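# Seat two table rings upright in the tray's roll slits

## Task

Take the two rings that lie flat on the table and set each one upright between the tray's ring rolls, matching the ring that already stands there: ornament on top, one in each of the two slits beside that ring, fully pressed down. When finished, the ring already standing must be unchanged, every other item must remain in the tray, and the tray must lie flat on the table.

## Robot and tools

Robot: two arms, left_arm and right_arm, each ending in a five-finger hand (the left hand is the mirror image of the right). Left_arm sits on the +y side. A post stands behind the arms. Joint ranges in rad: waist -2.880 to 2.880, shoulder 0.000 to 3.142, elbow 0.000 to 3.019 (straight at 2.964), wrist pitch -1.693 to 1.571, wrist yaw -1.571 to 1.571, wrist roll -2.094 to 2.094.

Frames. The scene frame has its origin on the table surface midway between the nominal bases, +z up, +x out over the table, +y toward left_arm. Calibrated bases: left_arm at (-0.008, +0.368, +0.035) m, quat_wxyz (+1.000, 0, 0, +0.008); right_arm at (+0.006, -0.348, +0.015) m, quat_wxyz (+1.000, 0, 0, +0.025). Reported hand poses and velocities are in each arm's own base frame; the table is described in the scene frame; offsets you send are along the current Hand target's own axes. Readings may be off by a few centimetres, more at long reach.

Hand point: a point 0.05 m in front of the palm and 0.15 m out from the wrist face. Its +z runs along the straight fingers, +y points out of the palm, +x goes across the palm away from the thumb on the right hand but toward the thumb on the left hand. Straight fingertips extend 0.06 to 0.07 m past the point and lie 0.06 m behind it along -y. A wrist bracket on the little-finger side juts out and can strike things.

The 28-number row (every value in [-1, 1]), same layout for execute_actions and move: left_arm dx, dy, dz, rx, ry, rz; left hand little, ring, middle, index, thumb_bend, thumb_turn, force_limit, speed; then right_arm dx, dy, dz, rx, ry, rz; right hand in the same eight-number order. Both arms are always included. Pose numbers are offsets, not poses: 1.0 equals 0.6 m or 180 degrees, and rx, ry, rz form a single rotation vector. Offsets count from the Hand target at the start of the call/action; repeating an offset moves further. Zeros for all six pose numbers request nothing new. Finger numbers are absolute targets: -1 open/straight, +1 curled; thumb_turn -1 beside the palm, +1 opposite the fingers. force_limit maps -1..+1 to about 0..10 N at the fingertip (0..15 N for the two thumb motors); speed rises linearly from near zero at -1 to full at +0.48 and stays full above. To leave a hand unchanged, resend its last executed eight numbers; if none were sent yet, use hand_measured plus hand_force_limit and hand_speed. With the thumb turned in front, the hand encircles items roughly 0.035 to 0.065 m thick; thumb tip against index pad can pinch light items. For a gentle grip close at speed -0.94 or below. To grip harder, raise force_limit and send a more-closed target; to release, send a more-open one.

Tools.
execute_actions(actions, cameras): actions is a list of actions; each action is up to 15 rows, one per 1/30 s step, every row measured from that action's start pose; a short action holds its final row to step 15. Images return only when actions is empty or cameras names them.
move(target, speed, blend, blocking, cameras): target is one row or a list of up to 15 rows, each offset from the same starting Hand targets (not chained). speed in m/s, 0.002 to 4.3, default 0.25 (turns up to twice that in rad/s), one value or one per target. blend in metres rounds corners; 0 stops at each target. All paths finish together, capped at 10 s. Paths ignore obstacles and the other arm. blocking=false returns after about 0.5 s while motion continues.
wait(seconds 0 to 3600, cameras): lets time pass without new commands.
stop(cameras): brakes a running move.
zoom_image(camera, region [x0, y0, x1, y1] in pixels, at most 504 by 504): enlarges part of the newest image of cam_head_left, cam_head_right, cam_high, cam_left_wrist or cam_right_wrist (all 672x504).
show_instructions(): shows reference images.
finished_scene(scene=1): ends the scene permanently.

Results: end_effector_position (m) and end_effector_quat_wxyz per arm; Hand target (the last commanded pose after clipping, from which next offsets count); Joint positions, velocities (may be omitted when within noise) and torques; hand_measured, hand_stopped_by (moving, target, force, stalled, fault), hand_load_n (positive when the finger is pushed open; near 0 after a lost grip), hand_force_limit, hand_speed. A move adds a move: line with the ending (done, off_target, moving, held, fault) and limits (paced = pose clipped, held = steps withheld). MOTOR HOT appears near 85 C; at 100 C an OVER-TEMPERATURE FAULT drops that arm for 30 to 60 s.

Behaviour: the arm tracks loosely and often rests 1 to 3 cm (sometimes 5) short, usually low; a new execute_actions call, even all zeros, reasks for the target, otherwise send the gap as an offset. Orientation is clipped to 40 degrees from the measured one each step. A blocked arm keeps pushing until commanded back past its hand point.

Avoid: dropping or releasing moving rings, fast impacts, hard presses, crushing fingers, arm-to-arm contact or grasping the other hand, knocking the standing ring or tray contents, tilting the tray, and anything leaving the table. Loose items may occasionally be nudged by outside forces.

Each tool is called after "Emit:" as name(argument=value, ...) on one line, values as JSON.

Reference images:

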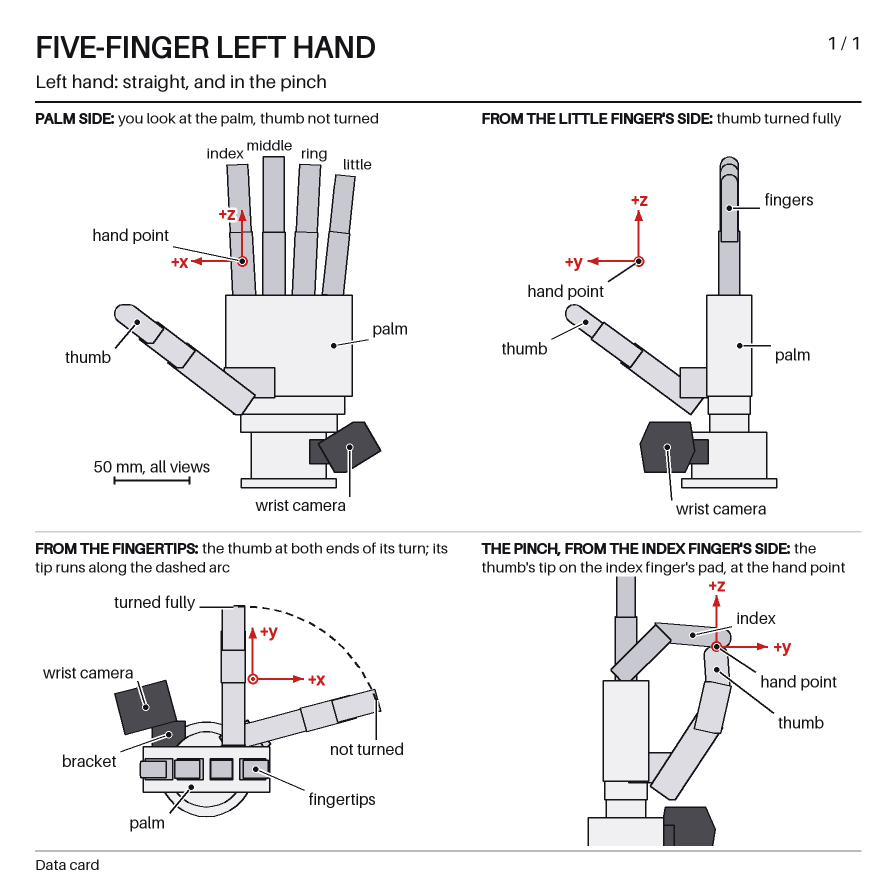

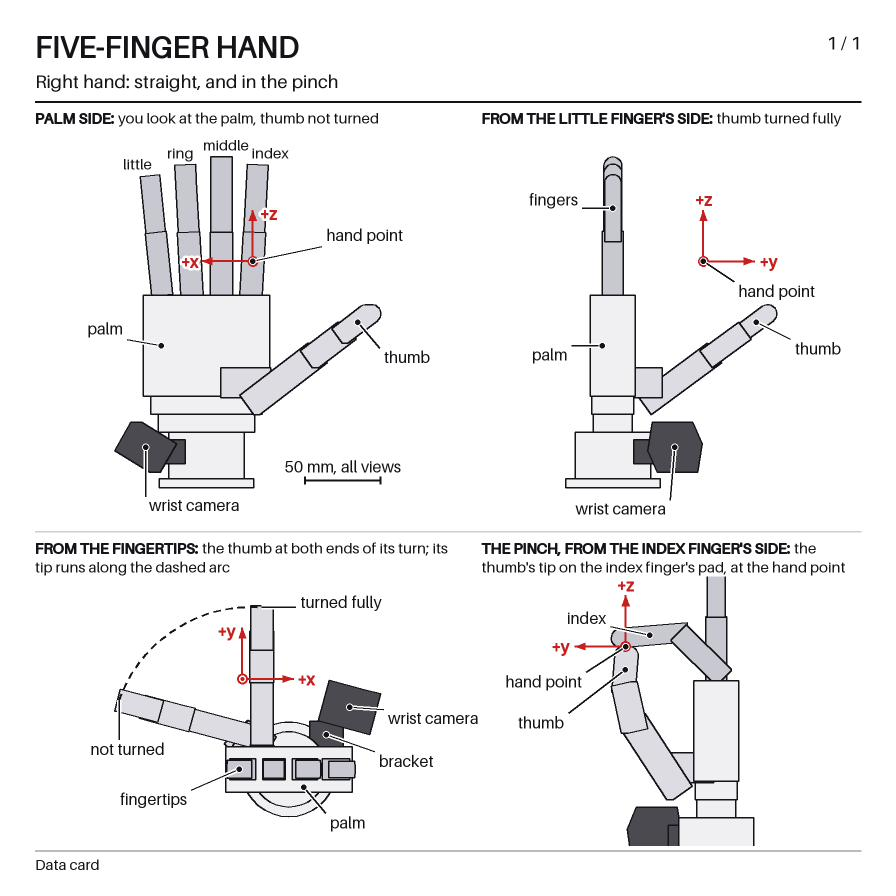

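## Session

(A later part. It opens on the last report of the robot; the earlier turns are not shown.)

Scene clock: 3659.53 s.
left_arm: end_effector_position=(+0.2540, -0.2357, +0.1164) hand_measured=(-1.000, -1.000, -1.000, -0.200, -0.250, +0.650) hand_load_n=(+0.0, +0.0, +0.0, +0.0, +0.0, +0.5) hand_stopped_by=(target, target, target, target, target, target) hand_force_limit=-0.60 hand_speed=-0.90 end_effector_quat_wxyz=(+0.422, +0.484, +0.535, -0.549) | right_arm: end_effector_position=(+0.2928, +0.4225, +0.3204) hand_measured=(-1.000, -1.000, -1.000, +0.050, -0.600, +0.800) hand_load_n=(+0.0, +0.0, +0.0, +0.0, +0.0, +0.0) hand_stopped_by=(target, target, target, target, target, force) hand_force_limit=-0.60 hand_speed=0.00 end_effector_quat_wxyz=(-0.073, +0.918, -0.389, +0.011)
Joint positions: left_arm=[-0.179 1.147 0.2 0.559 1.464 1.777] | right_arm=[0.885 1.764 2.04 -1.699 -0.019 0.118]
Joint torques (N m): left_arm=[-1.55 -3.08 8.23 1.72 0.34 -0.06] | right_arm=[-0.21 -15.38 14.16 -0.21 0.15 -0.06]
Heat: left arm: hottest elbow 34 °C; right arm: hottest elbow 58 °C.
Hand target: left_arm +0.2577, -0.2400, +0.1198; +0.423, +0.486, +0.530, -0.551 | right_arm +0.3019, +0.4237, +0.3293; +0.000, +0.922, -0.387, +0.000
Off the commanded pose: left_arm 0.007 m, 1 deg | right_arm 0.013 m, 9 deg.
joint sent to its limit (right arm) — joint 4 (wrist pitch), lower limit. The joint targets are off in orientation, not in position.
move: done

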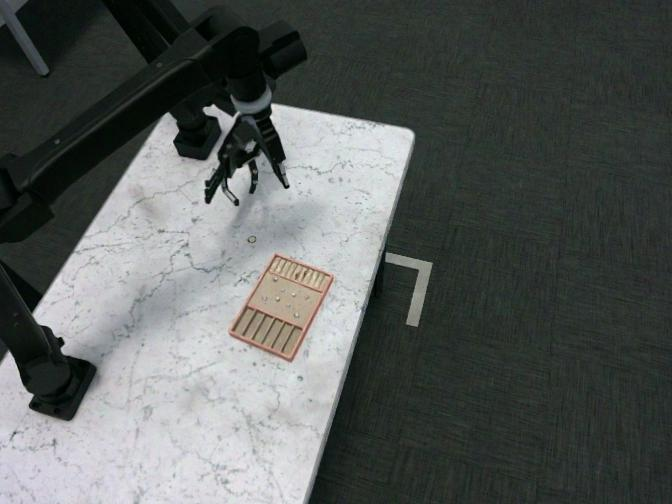

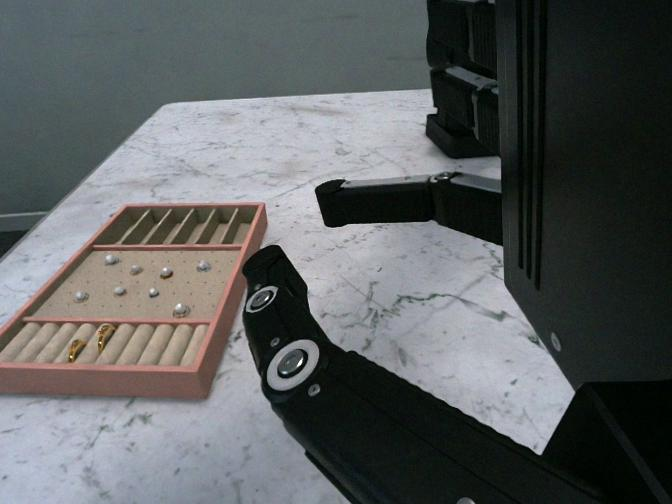

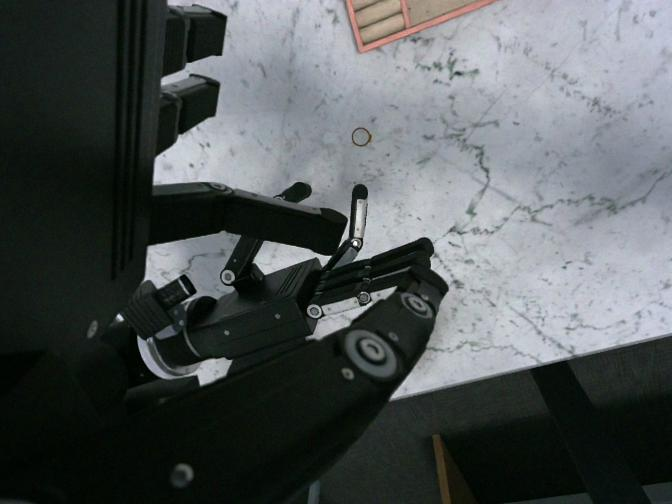

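Emit:
move(target=[[0.15,-0.02,0,0,0,0,-1,-1,-1,-0.1,-0.9,0.85,-0.6,-0.5,0,0,0,0,0,0,-1,-1,-1,0.05,-0.6,0.88,-0.6,0]], speed=0.1, cameras=["cam_left_wrist","cam_right_wrist"])

Scene clock: 3666.00 s.
left_arm: end_effector_position=(+0.2363, -0.2330, +0.0364) hand_measured=(-1.000, -1.000, -1.000, -0.100, -0.900, +0.850) hand_load_n=(+0.0, +0.0, +0.0, +0.0, +0.0, +0.0) hand_stopped_by=(target, target, target, target, target, target) hand_force_limit=-0.60 hand_speed=-0.50 end_effector_quat_wxyz=(+0.422, +0.496, +0.529, -0.545) | right_arm: end_effector_position=(+0.2928, +0.4225, +0.3204) hand_measured=(-1.000, -1.000, -1.000, +0.050, -0.600, +0.800) hand_load_n=(+0.0, +0.0, +0.0, +0.0, +0.0, +0.0) hand_stopped_by=(target, target, target, target, target, force) hand_force_limit=-0.60 hand_speed=0.00 end_effector_quat_wxyz=(-0.073, +0.918, -0.389, +0.011)
Joint positions: left_arm=[-0.179 1.629 0.131 0.966 1.472 1.942] | right_arm=[0.885 1.764 2.04 -1.699 -0.019 0.118]
Joint torques (N m): left_arm=[-2.37 -6.77 1.2 1.62 0.48 -0.13] | right_arm=[-0.15 -15.38 14.09 -0.18 0.16 -0.04]
Heat: left arm: hottest elbow 34 °C; right arm: hottest elbow 59 °C.
Hand target: left_arm +0.2309, -0.2347, +0.0333; +0.423, +0.486, +0.530, -0.551 | right_arm +0.3019, +0.4237, +0.3293; +0.000, +0.922, -0.387, +0.000
Off the commanded pose: left_arm 0.007 m, 1 deg | right_arm 0.013 m, 9 deg.
joint sent to its limit (right arm) — joint 4 (wrist pitch), lower limit. The joint targets are off in orientation, not in position.
move: done

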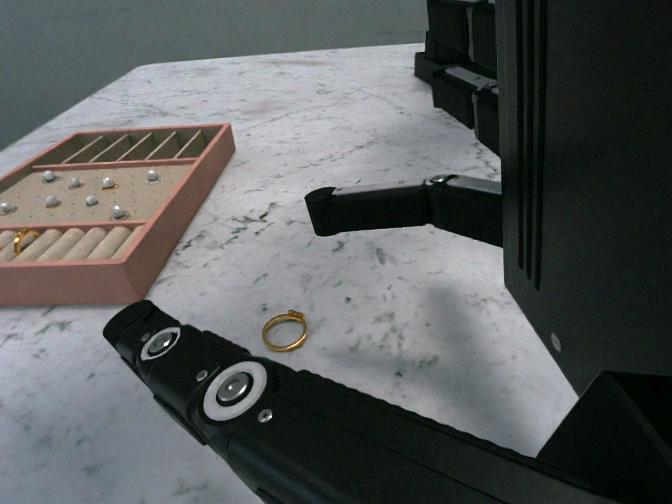

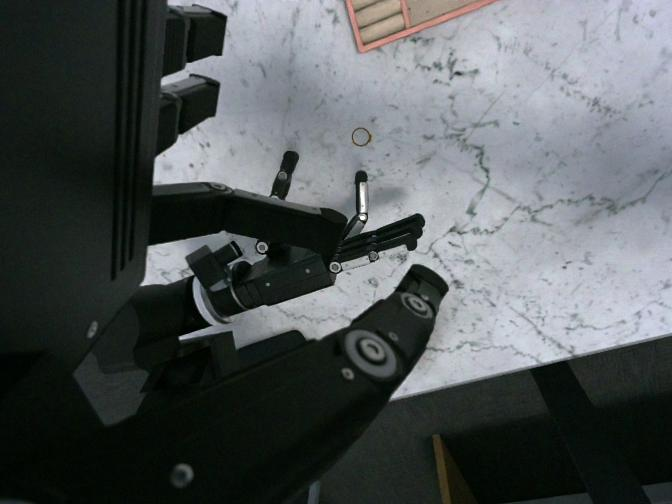

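Emit:
move(target=[[0.071,0.0087,0.0225,0,0,0,-1,-1,-1,-0.1,-0.9,0.85,-0.6,-0.5,0,0,0,0,0,0,-1,-1,-1,0.05,-0.6,0.88,-0.6,0]], speed=0.06, cameras=["cam_left_wrist","cam_right_wrist"])

Scene clock: 3672.77 s.
left_arm: end_effector_position=(+0.2314, -0.2437, -0.0078) hand_measured=(-1.000, -1.000, -1.000, -0.100, -0.900, +0.850) hand_load_n=(+0.0, +0.0, +0.0, +0.5, +0.0, +0.0) hand_stopped_by=(target, target, target, target, target, target) hand_force_limit=-0.60 hand_speed=-0.50 end_effector_quat_wxyz=(+0.417, +0.498, +0.532, -0.544) | right_arm: end_effector_position=(+0.2928, +0.4225, +0.3204) hand_measured=(-1.000, -1.000, -1.000, +0.050, -0.600, +0.800) hand_load_n=(+0.0, +0.0, +0.0, +0.0, +0.0, +0.0) hand_stopped_by=(target, target, target, target, target, force) hand_force_limit=-0.60 hand_speed=0.00 end_effector_quat_wxyz=(-0.073, +0.918, -0.389, +0.011)
Joint positions: left_arm=[-0.237 2.043 0.152 1.475 1.42 1.818] | right_arm=[0.885 1.764 2.04 -1.699 -0.019 0.118]
Joint torques (N m): left_arm=[-1.73 -8.29 -1.51 1.74 0.32 -0.11] | right_arm=[0.09 -15.97 14.28 -0.2 0.12 -0.04]
Heat: left arm: hottest elbow 33 °C; right arm: hottest elbow 59 °C.
Hand target: left_arm +0.2275, -0.2464, -0.0100; +0.423, +0.486, +0.530, -0.551 | right_arm +0.3019, +0.4237, +0.3293; +0.000, +0.922, -0.387, +0.000
Off the commanded pose: left_arm 0.005 m, 2 deg | right_arm 0.013 m, 9 deg.
joint sent to its limit (right arm) — joint 4 (wrist pitch), lower limit. The joint targets are off in orientation, not in position.
move: done

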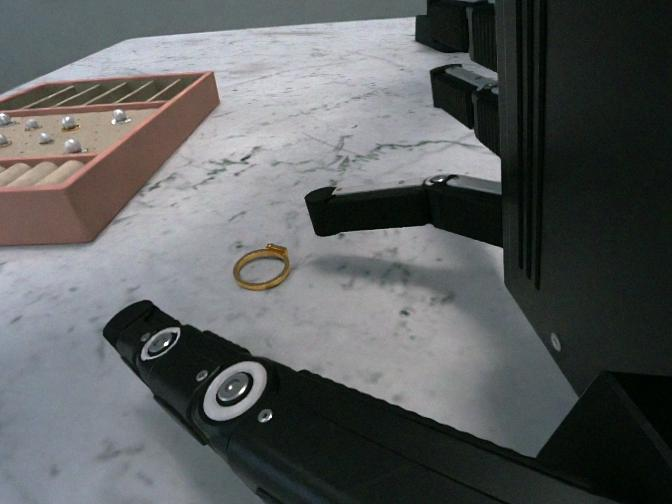

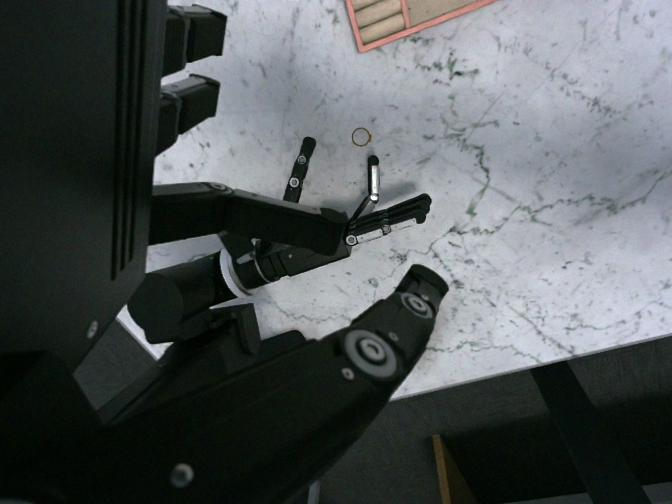

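Emit:
move(target=[[-0.0413,0.0197,0.0158,0,0,0,-1,-1,-1,-0.1,-0.9,0.85,-0.6,-0.5,0,0,0,0,0,0,-1,-1,-1,0.05,-0.6,0.88,-0.6,0],[-0.0003,0.0268,0.0172,0,0,0,-1,-1,-1,-0.1,-0.9,0.85,-0.6,-0.5,0,0,0,0,0,0,-1,-1,-1,0.05,-0.6,0.88,-0.6,0]], speed=0.06, cameras=["cam_left_wrist","cam_right_wrist"])

Scene clock: 3682.03 s.
left_arm: end_effector_position=(+0.2428, -0.2542, -0.0127) hand_measured=(-1.000, -1.000, -1.000, -0.100, -0.900, +0.850) hand_load_n=(+0.0, +0.0, +0.0, +0.0, +0.0, +0.0) hand_stopped_by=(target, target, target, target, target, target) hand_force_limit=-0.60 hand_speed=-0.50 end_effector_quat_wxyz=(+0.409, +0.488, +0.543, -0.548) | right_arm: end_effector_position=(+0.2928, +0.4225, +0.3204) hand_measured=(-1.000, -1.000, -1.000, +0.050, -0.600, +0.800) hand_load_n=(+0.0, +0.0, +0.0, +0.0, +0.0, +0.0) hand_stopped_by=(target, target, target, target, target, force) hand_force_limit=-0.60 hand_speed=0.00 end_effector_quat_wxyz=(-0.073, +0.918, -0.389, +0.011)
Joint positions: left_arm=[-0.276 2.071 0.188 1.544 1.374 1.706] | right_arm=[0.885 1.764 2.04 -1.699 -0.019 0.118]
Joint torques (N m): left_arm=[-1.73 -9.41 -0.84 1.7 0.43 0.1] | right_arm=[-0.15 -15.5 14.15 -0.16 0.15 -0.06]
Heat: left arm: hottest elbow 32 °C; right arm: hottest elbow 60 °C.
Hand target: left_arm +0.2426, -0.2580, -0.0128; +0.424, +0.486, +0.530, -0.551 | right_arm +0.3019, +0.4237, +0.3293; +0.000, +0.922, -0.387, +0.000
Off the commanded pose: left_arm 0.004 m, 2 deg | right_arm 0.013 m, 9 deg.
joint sent to its limit (left arm) — joint 4 (wrist pitch), upper limit. The joint targets still meet the commanded pose.
joint sent to its limit (right arm) — joint 4 (wrist pitch), lower limit. The joint targets are off in orientation, not in position.
move: done

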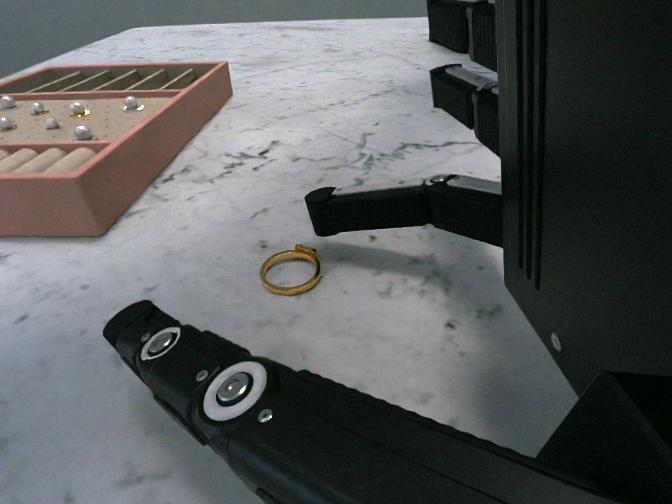

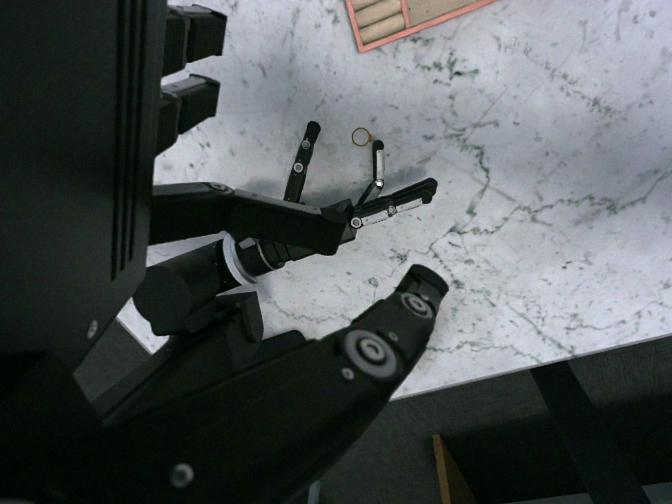

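Emit:
move(target=[[-0.1804,-0.0318,-0.0064,0,0,0,-1,-1,-1,-0.1,-0.9,0.85,-0.6,-0.5,0,0,0,0,0,0,-1,-1,-1,0.05,-0.6,0.88,-0.6,0],[-0.28,0.0886,-0.319,-0.1367,-0.0241,-0.0048,-1,-1,-1,-0.1,-0.9,0.85,-0.6,-0.5,0.15,0.17,0.06,0,0,0,-1,-1,-1,0.05,-0.6,0.88,-0.6,0],[-0.3012,0.17,-0.1257,-0.4101,-0.0723,-0.0145,-1,-1,-1,-0.1,-0.9,0.85,-0.6,-0.5,0.298,0.3388,0.1167,0,0,0,-1,-1,-1,0.05,-0.6,0.88,-0.6,0],[-0.1553,-0.026,0.0781,-0.4101,-0.0723,-0.0145,-1,-1,-1,-0.1,-0.9,0.85,-0.6,-0.5,0.298,0.3388,0.1167,0,0,0,-1,-1,-1,0.05,-0.6,0.88,-0.6,0]], speed=0.2, blend=0.03, cameras=["cam_high","cam_left_wrist","cam_head_left"])

Scene clock: 3711.83 s.
left_arm: end_effector_position=(+0.2398, -0.2946, +0.0760) hand_measured=(-1.000, -1.000, -1.000, -0.100, -0.900, +0.850) hand_load_n=(+0.5, +0.0, +0.0, +0.0, +0.0, +0.5) hand_stopped_by=(target, target, target, target, target, target) hand_force_limit=-0.60 hand_speed=-0.50 end_effector_quat_wxyz=(+0.668, +0.065, +0.721, -0.170) | right_arm: end_effector_position=(+0.2821, +0.1585, +0.2610) hand_measured=(-1.000, -1.000, -1.000, +0.050, -0.600, +0.800) hand_load_n=(+0.0, +0.0, +0.0, +0.5, +0.0, +0.0) hand_stopped_by=(target, target, target, target, target, force) hand_force_limit=-0.60 hand_speed=0.00 end_effector_quat_wxyz=(+0.002, +0.922, -0.386, -0.002)
Joint positions: left_arm=[-1.426 1.643 0.321 1.217 -1.084 1.319] | right_arm=[0.477 1.362 1.398 -1.612 -0.001 -0.301]
Joint torques (N m): left_arm=[-2.32 -8.94 6.39 1.89 -0.11 0.15] | right_arm=[0.09 -10.7 9.57 0.16 0.15 -0.08]
Heat: left arm: hottest elbow 30 °C; right arm: hottest elbow 59 °C.
Hand target: left_arm +0.2388, -0.3080, +0.0799; +0.672, +0.063, +0.716, -0.180 | right_arm +0.2822, +0.1537, +0.2594; +0.000, +0.922, -0.387, +0.000
Off the commanded pose: left_arm 0.014 m, 1 deg | right_arm 0.005 m, 0 deg.
move: off_target (left_arm)
Images, in order (width x height): cam_head_left 672x504, cam_high 672x504, cam_left_wrist 672x504.

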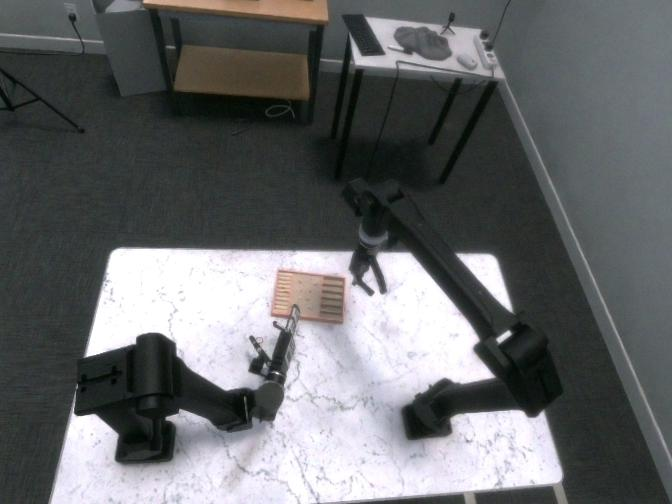

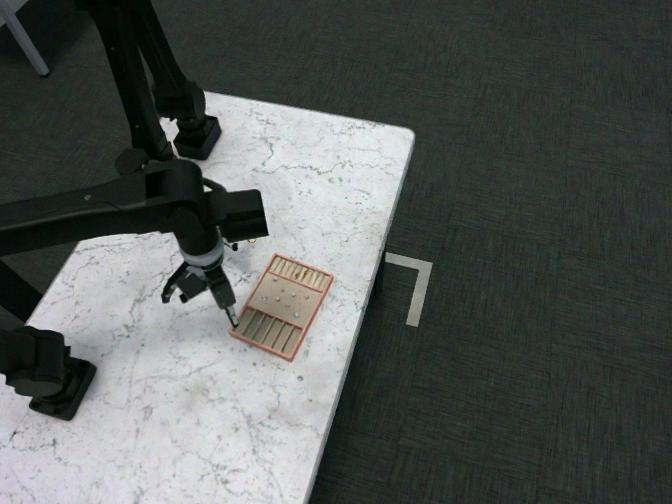

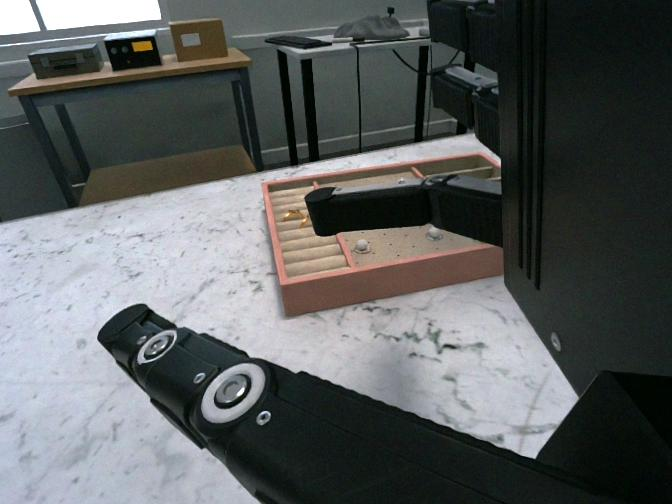

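Emit:
move(target=[[0.1394,0.0246,0.005,0,0,0,-1,-1,-1,-0.1,-0.9,0.85,-0.6,-0.5,0,0,0,0,0,0,-1,-1,-1,0.05,-0.6,0.88,-0.6,0]], speed=0.06, cameras=["cam_left_wrist"])

Scene clock: 3717.67 s.
left_arm: end_effector_position=(+0.2409, -0.3024, -0.0028) hand_measured=(-1.000, -1.000, -1.000, -0.100, -0.900, +0.850) hand_load_n=(+0.0, +0.0, +0.0, +0.0, +0.0, +0.0) hand_stopped_by=(target, target, target, target, target, target) hand_force_limit=-0.60 hand_speed=-0.50 end_effector_quat_wxyz=(+0.667, +0.068, +0.723, -0.167) | right_arm: end_effector_position=(+0.2821, +0.1585, +0.2610) hand_measured=(-1.000, -1.000, -1.000, +0.050, -0.600, +0.800) hand_load_n=(+0.0, +0.0, +0.0, +0.0, +0.0, +0.0) hand_stopped_by=(target, target, target, target, target, force) hand_force_limit=-0.60 hand_speed=0.00 end_effector_quat_wxyz=(+0.002, +0.922, -0.386, -0.002)
Joint positions: left_arm=[-1.426 2.043 0.381 1.543 -1.084 1.315] | right_arm=[0.477 1.362 1.398 -1.612 -0.001 -0.301]
Joint torques (N m): left_arm=[-1.85 -11.4 1.55 1.87 -0.09 -0.14] | right_arm=[-0.15 -10.75 9.58 0.16 0.14 -0.09]
Heat: left arm: hottest elbow 30 °C; right arm: hottest elbow 58 °C.
Hand target: left_arm +0.2390, -0.3081, -0.0050; +0.672, +0.063, +0.716, -0.180 | right_arm +0.2822, +0.1537, +0.2594; +0.000, +0.922, -0.387, +0.000
Off the commanded pose: left_arm 0.006 m, 2 deg | right_arm 0.005 m, 0 deg.
joint sent to its limit (left arm) — joint 4 (wrist pitch), upper limit. The joint targets still meet the commanded pose.
move: done

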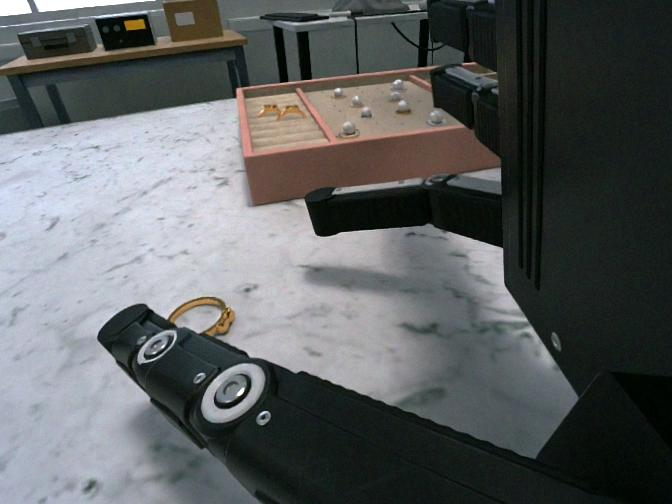

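Emit:
move(target=[[-0.0412,0.0,-0.02,0,0,0,-1,-1,-1,-0.1,-0.9,0.85,-0.6,-0.5,0,0,0,0,0,0,-1,-1,-1,0.05,-0.6,0.88,-0.6,0],[-0.0412,0.056,-0.0255,-0.0273,-0.0048,-0.001,-1,-1,-1,-0.1,-0.9,0.85,-0.6,-0.5,0,0,0,0,0,0,-1,-1,-1,0.05,-0.6,0.88,-0.6,0],[0.0015,0.0635,-0.024,-0.0273,-0.0048,-0.001,-1,-1,-1,-0.1,-0.9,0.85,-0.6,-0.5,0,0,0,0,0,0,-1,-1,-1,0.05,-0.6,0.88,-0.6,0]], speed=0.06, cameras=["cam_left_wrist"])

Scene clock: 3734.60 s.
left_arm: end_effector_position=(+0.2346, -0.2683, -0.0096) hand_measured=(-1.000, -1.000, -1.000, -0.100, -0.900, +0.850) hand_load_n=(+0.0, +0.0, +0.0, +0.0, +0.0, +0.0) hand_stopped_by=(target, target, target, target, target, target) hand_force_limit=-0.60 hand_speed=-0.50 end_effector_quat_wxyz=(+0.667, +0.041, +0.730, -0.142) | right_arm: end_effector_position=(+0.2821, +0.1585, +0.2610) hand_measured=(-1.000, -1.000, -1.000, +0.050, -0.600, +0.800) hand_load_n=(+0.0, +0.0, +0.0, +0.0, +0.0, +0.0) hand_stopped_by=(target, target, target, target, target, force) hand_force_limit=-0.60 hand_speed=0.00 end_effector_quat_wxyz=(+0.002, +0.922, -0.386, -0.002)
Joint positions: left_arm=[-1.437 2.053 0.332 1.543 -1.166 1.254] | right_arm=[0.477 1.362 1.398 -1.612 -0.001 -0.301]
Joint torques (N m): left_arm=[0.38 -11.28 0.69 1.98 -0.11 -0.08] | right_arm=[-0.26 -10.58 9.51 0.29 0.11 -0.06]
Heat: left arm: hottest elbow 29 °C; right arm: hottest elbow 54 °C.
Hand target: left_arm +0.2380, -0.2679, -0.0121; +0.679, +0.031, +0.718, -0.150 | right_arm +0.2822, +0.1537, +0.2594; +0.000, +0.922, -0.387, +0.000
Off the commanded pose: left_arm 0.004 m, 2 deg | right_arm 0.005 m, 0 deg.
joint sent to its limit (left arm) — joint 4 (wrist pitch), upper limit. The joint targets still meet the commanded pose.
move: done

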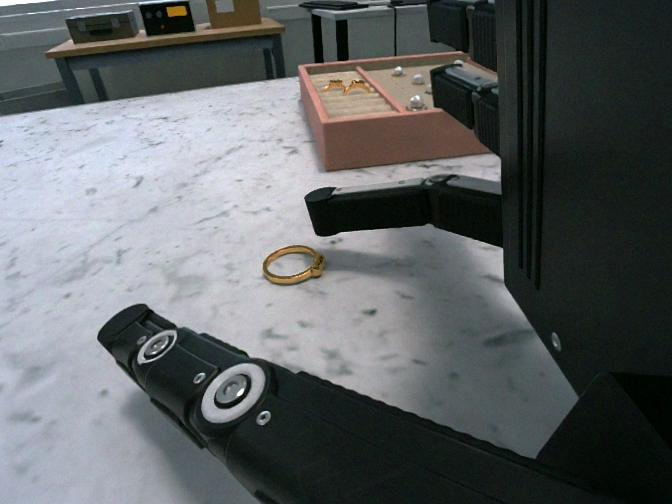

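Emit:
move(target=[0.0262,0.0046,0.0009,0,0,0,-1,-1,-1,-0.1,-0.9,0.85,-0.6,-0.5,0,0,0,0,0,0,-1,-1,-1,0.05,-0.6,0.88,-0.6,0], speed=0.04, cameras=["cam_left_wrist"])

Emit:
zoom_image(camera="cam_left_wrist", region=[230, 190, 370, 330])

Scene clock: 3737.20 s.
left_arm: end_effector_position=(+0.2352, -0.2700, -0.0215) hand_measured=(-1.000, -1.000, -1.000, -0.100, -0.900, +0.850) hand_load_n=(+0.0, +0.0, -0.5, +0.0, +0.0, +0.0) hand_stopped_by=(target, target, target, target, target, target) hand_force_limit=-0.60 hand_speed=-0.50 end_effector_quat_wxyz=(+0.665, +0.036, +0.732, -0.141) | right_arm: end_effector_position=(+0.2821, +0.1585, +0.2610) hand_measured=(-1.000, -1.000, -1.000, +0.050, -0.600, +0.800) hand_load_n=(+0.0, +0.0, +0.0, +0.0, +0.0, +0.0) hand_stopped_by=(target, target, target, target, target, force) hand_force_limit=-0.60 hand_speed=0.00 end_effector_quat_wxyz=(+0.002, +0.922, -0.386, -0.002)
Joint positions: left_arm=[-1.435 2.098 0.35 1.553 -1.17 1.23] | right_arm=[0.477 1.362 1.398 -1.612 -0.001 -0.301]
Joint torques (N m): left_arm=[0.03 -10.7 0.23 1.46 -0.04 -0.22] | right_arm=[-0.32 -10.93 9.54 0.1 0.12 -0.09]
Heat: left arm: hottest elbow 29 °C; right arm: hottest elbow 54 °C.
Hand target: left_arm +0.2380, -0.2678, -0.0281; +0.679, +0.031, +0.718, -0.150 | right_arm +0.2822, +0.1537, +0.2594; +0.000, +0.922, -0.387, +0.000
Off the commanded pose: left_arm 0.007 m, 3 deg | right_arm 0.005 m, 0 deg.
joint sent to its limit (left arm) — joint 4 (wrist pitch), upper limit. The joint targets are off in orientation, not in position.
move: off_target (left_arm)

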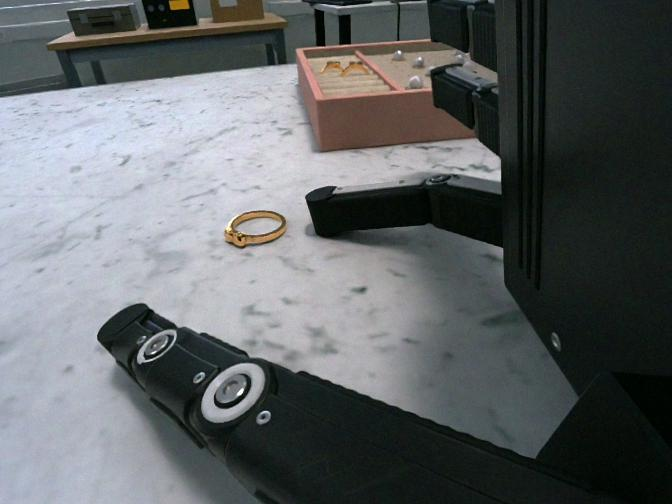

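Scaled by 3.600.

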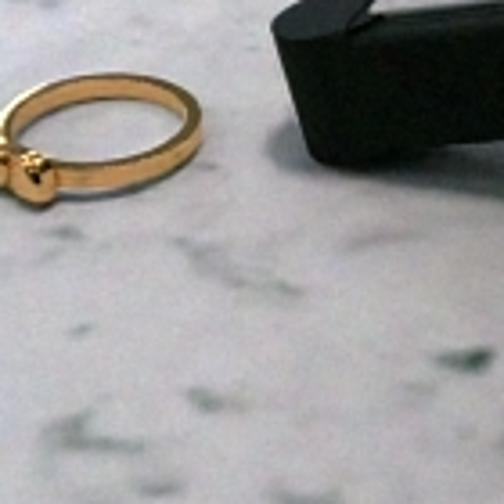

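Emit:
move(target=[[-0.0951,-0.0168,-0.0034,0,0,0,-1,-1,-1,-0.1,-0.9,0.85,-0.6,-0.5,0,0,0,0,0,0,-1,-1,-1,0.05,-0.6,0.88,-0.6,0],[-0.0957,-0.0233,0.0457,-0.082,-0.0145,-0.0029,-1,-1,-1,-0.1,-0.9,0.85,-0.6,-0.5,0,0,0,0,0,0,-1,-1,-1,0.05,-0.6,0.88,-0.6,0],[-0.03,-0.0117,0.048,-0.082,-0.0145,-0.0029,-1,-1,-1,-0.1,-0.9,0.85,-0.6,-0.5,0,0,0,0,0,0,-1,-1,-1,0.05,-0.6,0.88,-0.6,0]], speed=0.06, cameras=["cam_left_wrist","cam_high"])

Emit:
zoom_image(camera="cam_high", region=[220, 220, 340, 340])

Scene clock: 3761.57 s.
left_arm: end_effector_position=(+0.2611, -0.2776, -0.0076) hand_measured=(-1.000, -1.000, -1.000, -0.100, -0.900, +0.850) hand_load_n=(+0.0, +0.0, +0.0, +0.0, +0.0, +0.0) hand_stopped_by=(target, target, target, target, target, target) hand_force_limit=-0.60 hand_speed=-0.50 end_effector_quat_wxyz=(+0.691, -0.056, +0.718, -0.062) | right_arm: end_effector_position=(+0.2821, +0.1585, +0.2610) hand_measured=(-1.000, -1.000, -1.000, +0.050, -0.600, +0.800) hand_load_n=(+0.0, +0.0, +0.0, +0.0, +0.0, +0.0) hand_stopped_by=(target, target, target, target, target, force) hand_force_limit=-0.60 hand_speed=0.00 end_effector_quat_wxyz=(+0.002, +0.922, -0.386, -0.002)
Joint positions: left_arm=[-1.366 2.05 0.497 1.378 -1.35 1.232] | right_arm=[0.477 1.362 1.398 -1.612 -0.001 -0.301]
Joint torques (N m): left_arm=[0.44 -13.27 2.82 1.73 -0.2 0.13] | right_arm=[-0.56 -10.46 9.43 0.17 0.12 -0.09]
Heat: left arm: hottest elbow 28 °C; right arm: hottest elbow 51 °C.
Hand target: left_arm +0.2654, -0.2793, -0.0101; +0.693, -0.063, +0.716, -0.061 | right_arm +0.2822, +0.1537, +0.2594; +0.000, +0.922, -0.387, +0.000
Off the commanded pose: left_arm 0.005 m, 1 deg | right_arm 0.005 m, 0 deg.
move: done
Images, in order (width x height): cam_high 672x504, cam_left_wrist 672x504.

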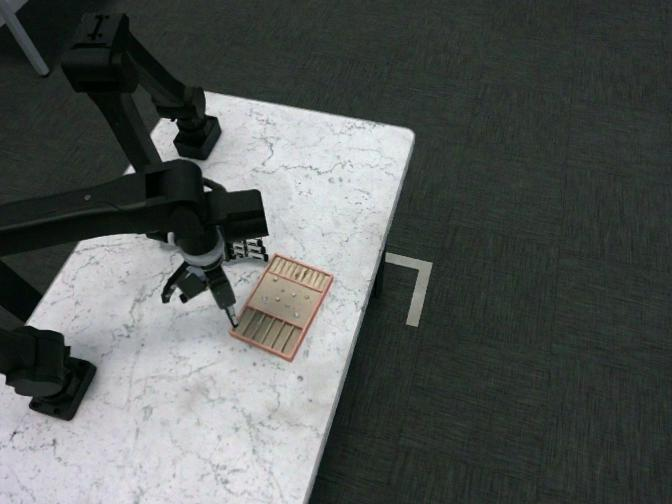

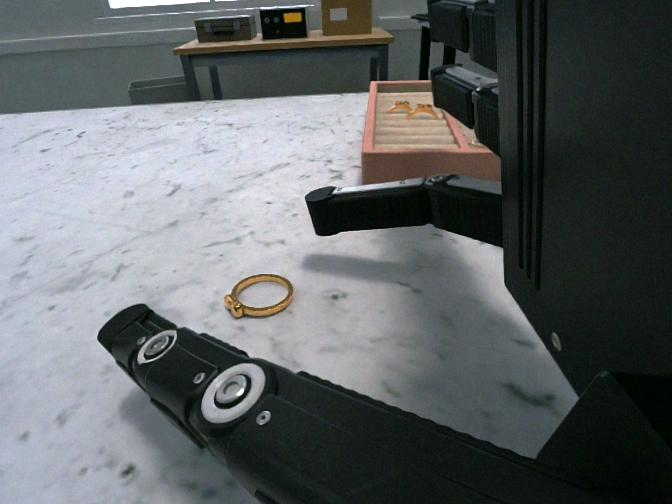

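Scaled by 4.200.

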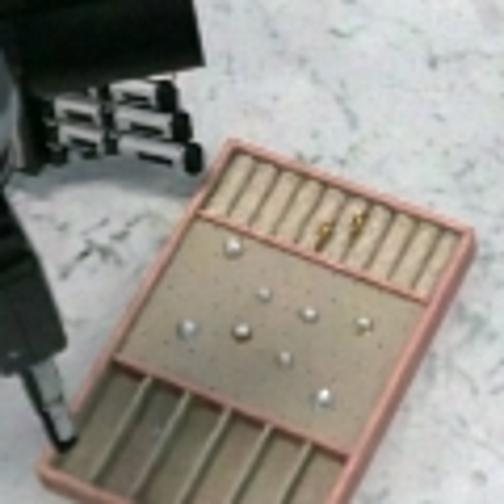

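Emit:
zoom_image(camera="cam_left_wrist", region=[210, 250, 310, 340])

Scaled by 5.040.

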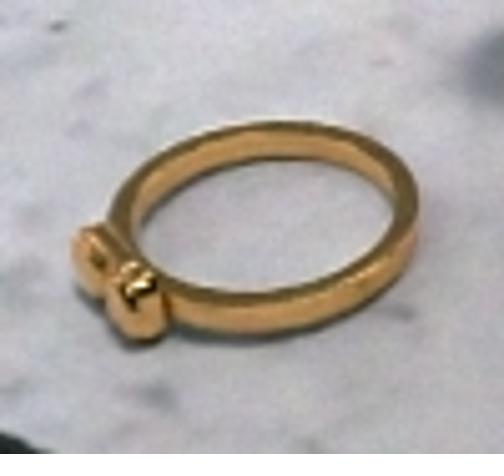

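Emit:
move(target=[[-0.025,0,0,0,0,0,-1,-1,-1,-0.1,-0.9,0.85,-0.6,-0.5,0,0,0,0,0,0,-1,-1,-1,0.05,-0.6,0.88,-0.6,0],[-0.027,0.011,-0.0108,0,0,0,-1,-1,-1,-0.1,-0.9,0.85,-0.6,-0.5,0,0,0,0,0,0,-1,-1,-1,0.05,-0.6,0.88,-0.6,0],[-0.0023,0.0153,-0.01,0,0,0,-1,-1,-1,-0.1,-0.9,0.85,-0.6,-0.5,0,0,0,0,0,0,-1,-1,-1,0.05,-0.6,0.88,-0.6,0]], speed=0.06, cameras=["cam_left_wrist"])

Emit:
zoom_image(camera="cam_left_wrist", region=[230, 190, 370, 330])

Scene clock: 3779.00 s.
left_arm: end_effector_position=(+0.2600, -0.2681, -0.0065) hand_measured=(-1.000, -1.000, -1.000, -0.100, -0.900, +0.850) hand_load_n=(+0.0, +0.0, +0.0, +0.0, +0.0, +0.5) hand_stopped_by=(target, target, target, target, target, target) hand_force_limit=-0.60 hand_speed=-0.50 end_effector_quat_wxyz=(+0.692, -0.058, +0.717, -0.055) | right_arm: end_effector_position=(+0.2821, +0.1585, +0.2610) hand_measured=(-1.000, -1.000, -1.000, +0.050, -0.600, +0.800) hand_load_n=(+0.0, +0.0, +0.0, +0.0, +0.0, +0.0) hand_stopped_by=(target, target, target, target, target, force) hand_force_limit=-0.60 hand_speed=0.00 end_effector_quat_wxyz=(+0.002, +0.922, -0.386, -0.002)
Joint positions: left_arm=[-1.363 2.048 0.479 1.394 -1.362 1.238] | right_arm=[0.477 1.362 1.398 -1.612 -0.001 -0.301]
Joint torques (N m): left_arm=[-0.79 -12.69 1.85 1.77 -0.19 -0.11] | right_arm=[-0.32 -10.75 9.59 0.08 0.13 -0.07]
Heat: left arm: hottest elbow 28 °C; right arm: hottest elbow 50 °C.
Hand target: left_arm +0.2594, -0.2699, -0.0101; +0.693, -0.063, +0.716, -0.061 | right_arm +0.2822, +0.1537, +0.2594; +0.000, +0.922, -0.387, +0.000
Off the commanded pose: left_arm 0.004 m, 1 deg | right_arm 0.005 m, 0 deg.
move: done

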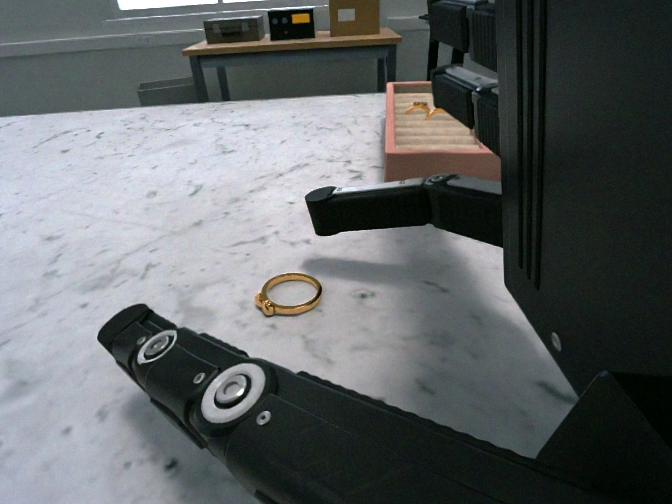

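Scaled by 3.600.

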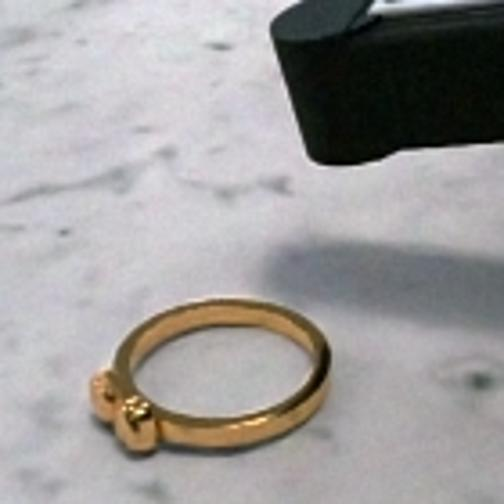

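Emit:
move(target=[0.0294,0.0052,0.001,0,0,0,-1,-1,-1,-0.1,-0.9,0.85,-0.6,-0.5,0,0,0,0,0,0,-1,-1,-1,0.05,-0.6,0.88,-0.6,0], speed=0.04, cameras=["cam_left_wrist"])

Emit:
zoom_image(camera="cam_left_wrist", region=[230, 190, 370, 330])

Scene clock: 3782.03 s.
left_arm: end_effector_position=(+0.2595, -0.2656, -0.0215) hand_measured=(-1.000, -1.000, -1.000, -0.100, -0.900, +0.850) hand_load_n=(+0.0, -0.5, +0.0, +0.0, +0.0, -3.5) hand_stopped_by=(target, target, target, target, target, target) hand_force_limit=-0.60 hand_speed=-0.50 end_effector_quat_wxyz=(+0.692, -0.059, +0.717, -0.054) | right_arm: end_effector_position=(+0.2821, +0.1585, +0.2610) hand_measured=(-1.000, -1.000, -1.000, +0.050, -0.600, +0.800) hand_load_n=(+0.0, +0.0, +0.0, +0.0, +0.0, +0.0) hand_stopped_by=(target, target, target, target, target, force) hand_force_limit=-0.60 hand_speed=0.00 end_effector_quat_wxyz=(+0.002, +0.922, -0.386, -0.002)
Joint positions: left_arm=[-1.363 2.112 0.488 1.448 -1.365 1.238] | right_arm=[0.477 1.362 1.398 -1.612 -0.001 -0.301]
Joint torques (N m): left_arm=[-1.2 -11.81 2 1.83 -0.02 -0.15] | right_arm=[0.32 -10.58 9.5 0.16 0.14 -0.05]
Heat: left arm: hottest elbow 28 °C; right arm: hottest elbow 49 °C.
Hand target: left_arm +0.2594, -0.2700, -0.0280; +0.693, -0.063, +0.716, -0.061 | right_arm +0.2822, +0.1537, +0.2594; +0.000, +0.922, -0.387, +0.000
Off the commanded pose: left_arm 0.008 m, 1 deg | right_arm 0.005 m, 0 deg.
move: done

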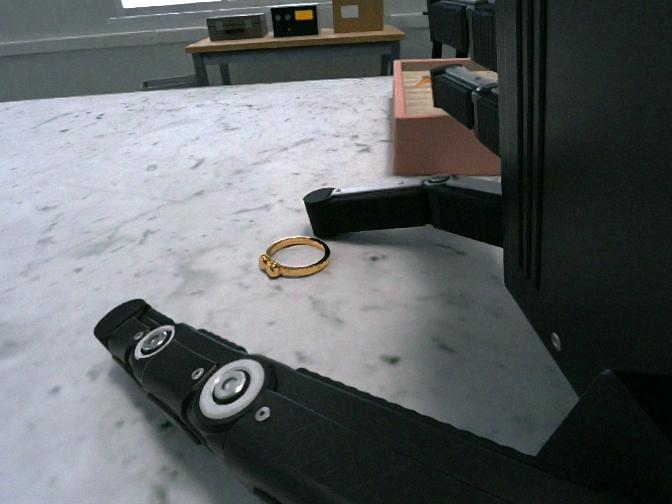

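Scaled by 3.600.

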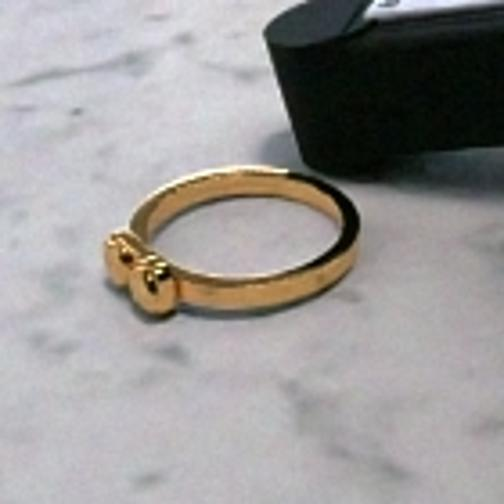

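Emit:
execute_actions(actions=[[[0,0,0,0,0,0,-1,-1,-1,-0.1,-0.55,0.8,-0.6,-0.5,0,0,0,0,0,0,-1,-1,-1,0.05,-0.6,0.88,-0.6,0]],[[0,0,0,0,0,0,-1,-1,-1,-0.1,-0.4,0.72,-0.6,-0.5,0,0,0,0,0,0,-1,-1,-1,0.05,-0.6,0.88,-0.6,0]]], cameras=["cam_left_wrist"])

Emit:
zoom_image(camera="cam_left_wrist", region=[230, 190, 370, 330])

Scene clock: 3785.40 s.
left_arm: end_effector_position=(+0.2592, -0.2635, -0.0214) hand_measured=(-1.000, -1.000, -1.000, -0.100, -0.400, +0.720) hand_load_n=(+0.0, +0.0, +0.0, +0.0, +0.0, -3.0) hand_stopped_by=(target, target, target, target, target, target) hand_force_limit=-0.60 hand_speed=-0.50 end_effector_quat_wxyz=(+0.693, -0.055, +0.717, -0.046) | right_arm: end_effector_position=(+0.2821, +0.1585, +0.2610) hand_measured=(-1.000, -1.000, -1.000, +0.050, -0.600, +0.800) hand_load_n=(+0.0, +0.0, +0.0, +0.5, +0.0, +0.0) hand_stopped_by=(target, target, target, target, target, force) hand_force_limit=-0.60 hand_speed=0.00 end_effector_quat_wxyz=(+0.002, +0.922, -0.386, -0.002)
Joint positions: left_arm=[-1.363 2.118 0.488 1.455 -1.37 1.257] | right_arm=[0.477 1.362 1.398 -1.612 -0.001 -0.301]
Joint torques (N m): left_arm=[-1.38 -12.4 1.95 1.78 0.14 -0.24] | right_arm=[0.03 -10.64 9.52 0.1 0.11 -0.08]
Heat: left arm: hottest elbow 28 °C; right arm: hottest elbow 49 °C.
Hand target: left_arm +0.2594, -0.2700, -0.0281; +0.693, -0.063, +0.716, -0.061 | right_arm +0.2822, +0.1537, +0.2594; +0.000, +0.922, -0.387, +0.000
Off the commanded pose: left_arm 0.009 m, 2 deg | right_arm 0.005 m, 0 deg.

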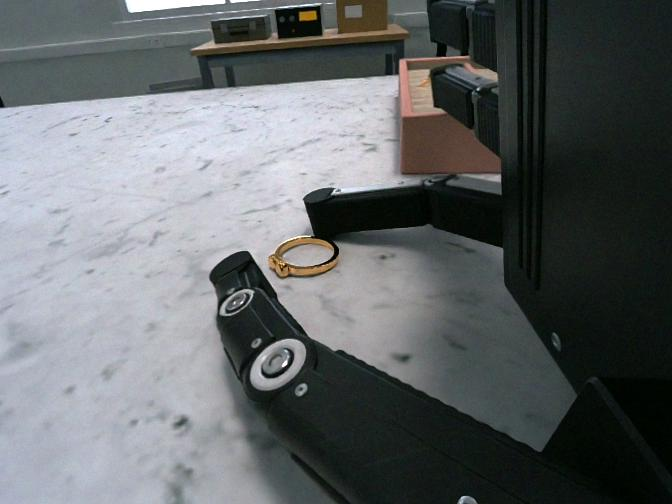

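Scaled by 3.600.

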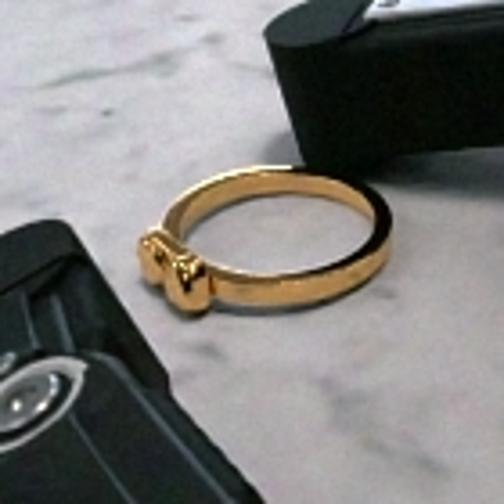

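Emit:
execute_actions(actions=[[[0,0,0,0,0,0,-1,-1,-1,-0.1,-0.32,0.68,-0.6,-0.5,0,0,0,0,0,0,-1,-1,-1,0.05,-0.6,0.88,-0.6,0]],[[0,0,0,0,0,0,-1,-1,-1,-0.1,-0.27,0.66,-0.6,-0.7,0,0,0,0,0,0,-1,-1,-1,0.05,-0.6,0.88,-0.6,0]]], cameras=["cam_left_wrist"])

Emit:
zoom_image(camera="cam_left_wrist", region=[230, 190, 370, 330])

Scene clock: 3792.53 s.
left_arm: end_effector_position=(+0.2592, -0.2635, -0.0214) hand_measured=(-1.000, -1.000, -1.000, -0.100, -0.270, +0.660) hand_load_n=(+0.0, +0.0, +0.0, +0.0, +0.0, -2.5) hand_stopped_by=(target, target, target, target, target, target) hand_force_limit=-0.60 hand_speed=-0.70 end_effector_quat_wxyz=(+0.693, -0.055, +0.717, -0.047) | right_arm: end_effector_position=(+0.2821, +0.1585, +0.2610) hand_measured=(-1.000, -1.000, -1.000, +0.050, -0.600, +0.800) hand_load_n=(+0.0, +0.0, +0.0, +0.0, +0.0, +0.0) hand_stopped_by=(target, target, target, target, target, force) hand_force_limit=-0.60 hand_speed=0.00 end_effector_quat_wxyz=(+0.002, +0.922, -0.386, -0.002)
Joint positions: left_arm=[-1.363 2.118 0.488 1.457 -1.37 1.258] | right_arm=[0.477 1.362 1.398 -1.612 -0.001 -0.301]
Joint torques (N m): left_arm=[-1.38 -13.33 1.96 1.58 0.16 -0.23] | right_arm=[-0.03 -10.11 9.66 0.16 0.1 -0.05]
Heat: left arm: hottest elbow 28 °C; right arm: hottest elbow 49 °C.
Hand target: left_arm +0.2594, -0.2699, -0.0280; +0.693, -0.063, +0.716, -0.061 | right_arm +0.2822, +0.1537, +0.2594; +0.000, +0.922, -0.387, +0.000
Off the commanded pose: left_arm 0.009 m, 2 deg | right_arm 0.005 m, 0 deg.

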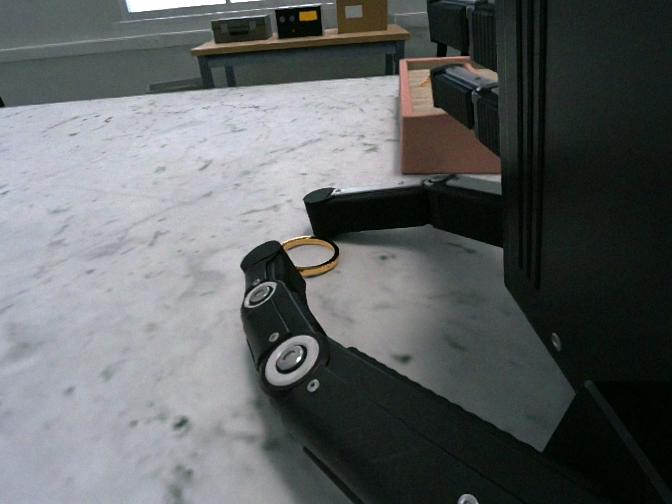

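Scaled by 3.600.

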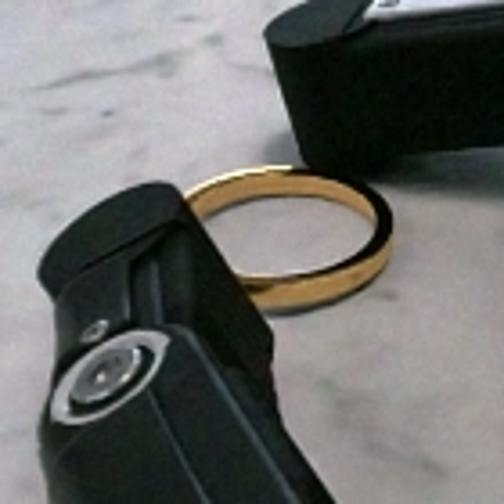

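Emit:
execute_actions(actions=[[[0,0,0,0,0,0,-1,-1,-1,-0.03,-0.27,0.66,-0.7,-0.94,0,0,0,0,0,0,-1,-1,-1,0.05,-0.6,0.88,-0.6,0]]], cameras=["cam_left_wrist"])

Emit:
zoom_image(camera="cam_left_wrist", region=[230, 190, 370, 330])

Scene clock: 3794.60 s.
left_arm: end_effector_position=(+0.2592, -0.2635, -0.0214) hand_measured=(-1.000, -1.000, -1.000, -0.030, -0.270, +0.660) hand_load_n=(+0.0, +0.0, +0.0, +0.0, +0.0, -2.0) hand_stopped_by=(target, target, target, target, target, target) hand_force_limit=-0.70 hand_speed=-0.94 end_effector_quat_wxyz=(+0.693, -0.055, +0.717, -0.047) | right_arm: end_effector_position=(+0.2821, +0.1585, +0.2610) hand_measured=(-1.000, -1.000, -1.000, +0.050, -0.600, +0.800) hand_load_n=(+0.0, +0.0, +0.0, +0.0, +0.0, +0.0) hand_stopped_by=(target, target, target, target, target, force) hand_force_limit=-0.60 hand_speed=0.00 end_effector_quat_wxyz=(+0.002, +0.922, -0.386, -0.002)
Joint positions: left_arm=[-1.363 2.118 0.488 1.457 -1.37 1.258] | right_arm=[0.477 1.362 1.398 -1.612 -0.001 -0.301]
Joint torques (N m): left_arm=[-1.55 -12.69 2.06 1.66 0.14 -0.26] | right_arm=[-0.26 -10.46 9.51 0.08 0.1 -0.08]
Heat: left arm: hottest elbow 28 °C; right arm: hottest elbow 49 °C.
Hand target: left_arm +0.2594, -0.2699, -0.0280; +0.693, -0.063, +0.716, -0.061 | right_arm +0.2822, +0.1537, +0.2594; +0.000, +0.922, -0.387, +0.000
Off the commanded pose: left_arm 0.009 m, 2 deg | right_arm 0.005 m, 0 deg.

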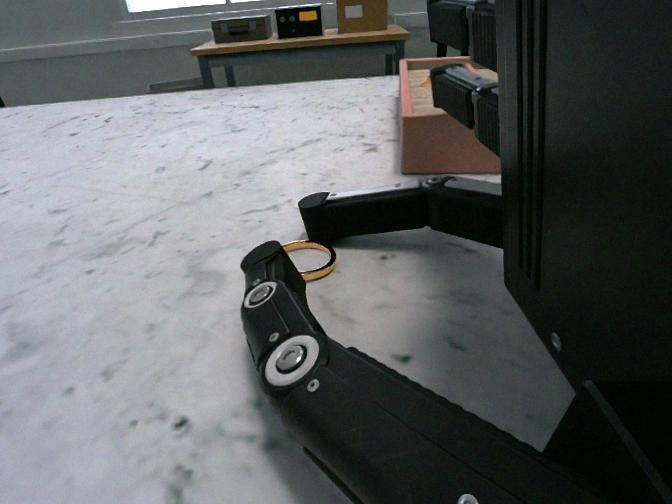

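Scaled by 3.600.

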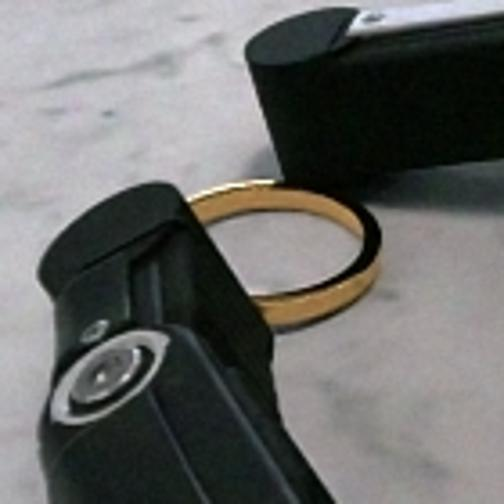

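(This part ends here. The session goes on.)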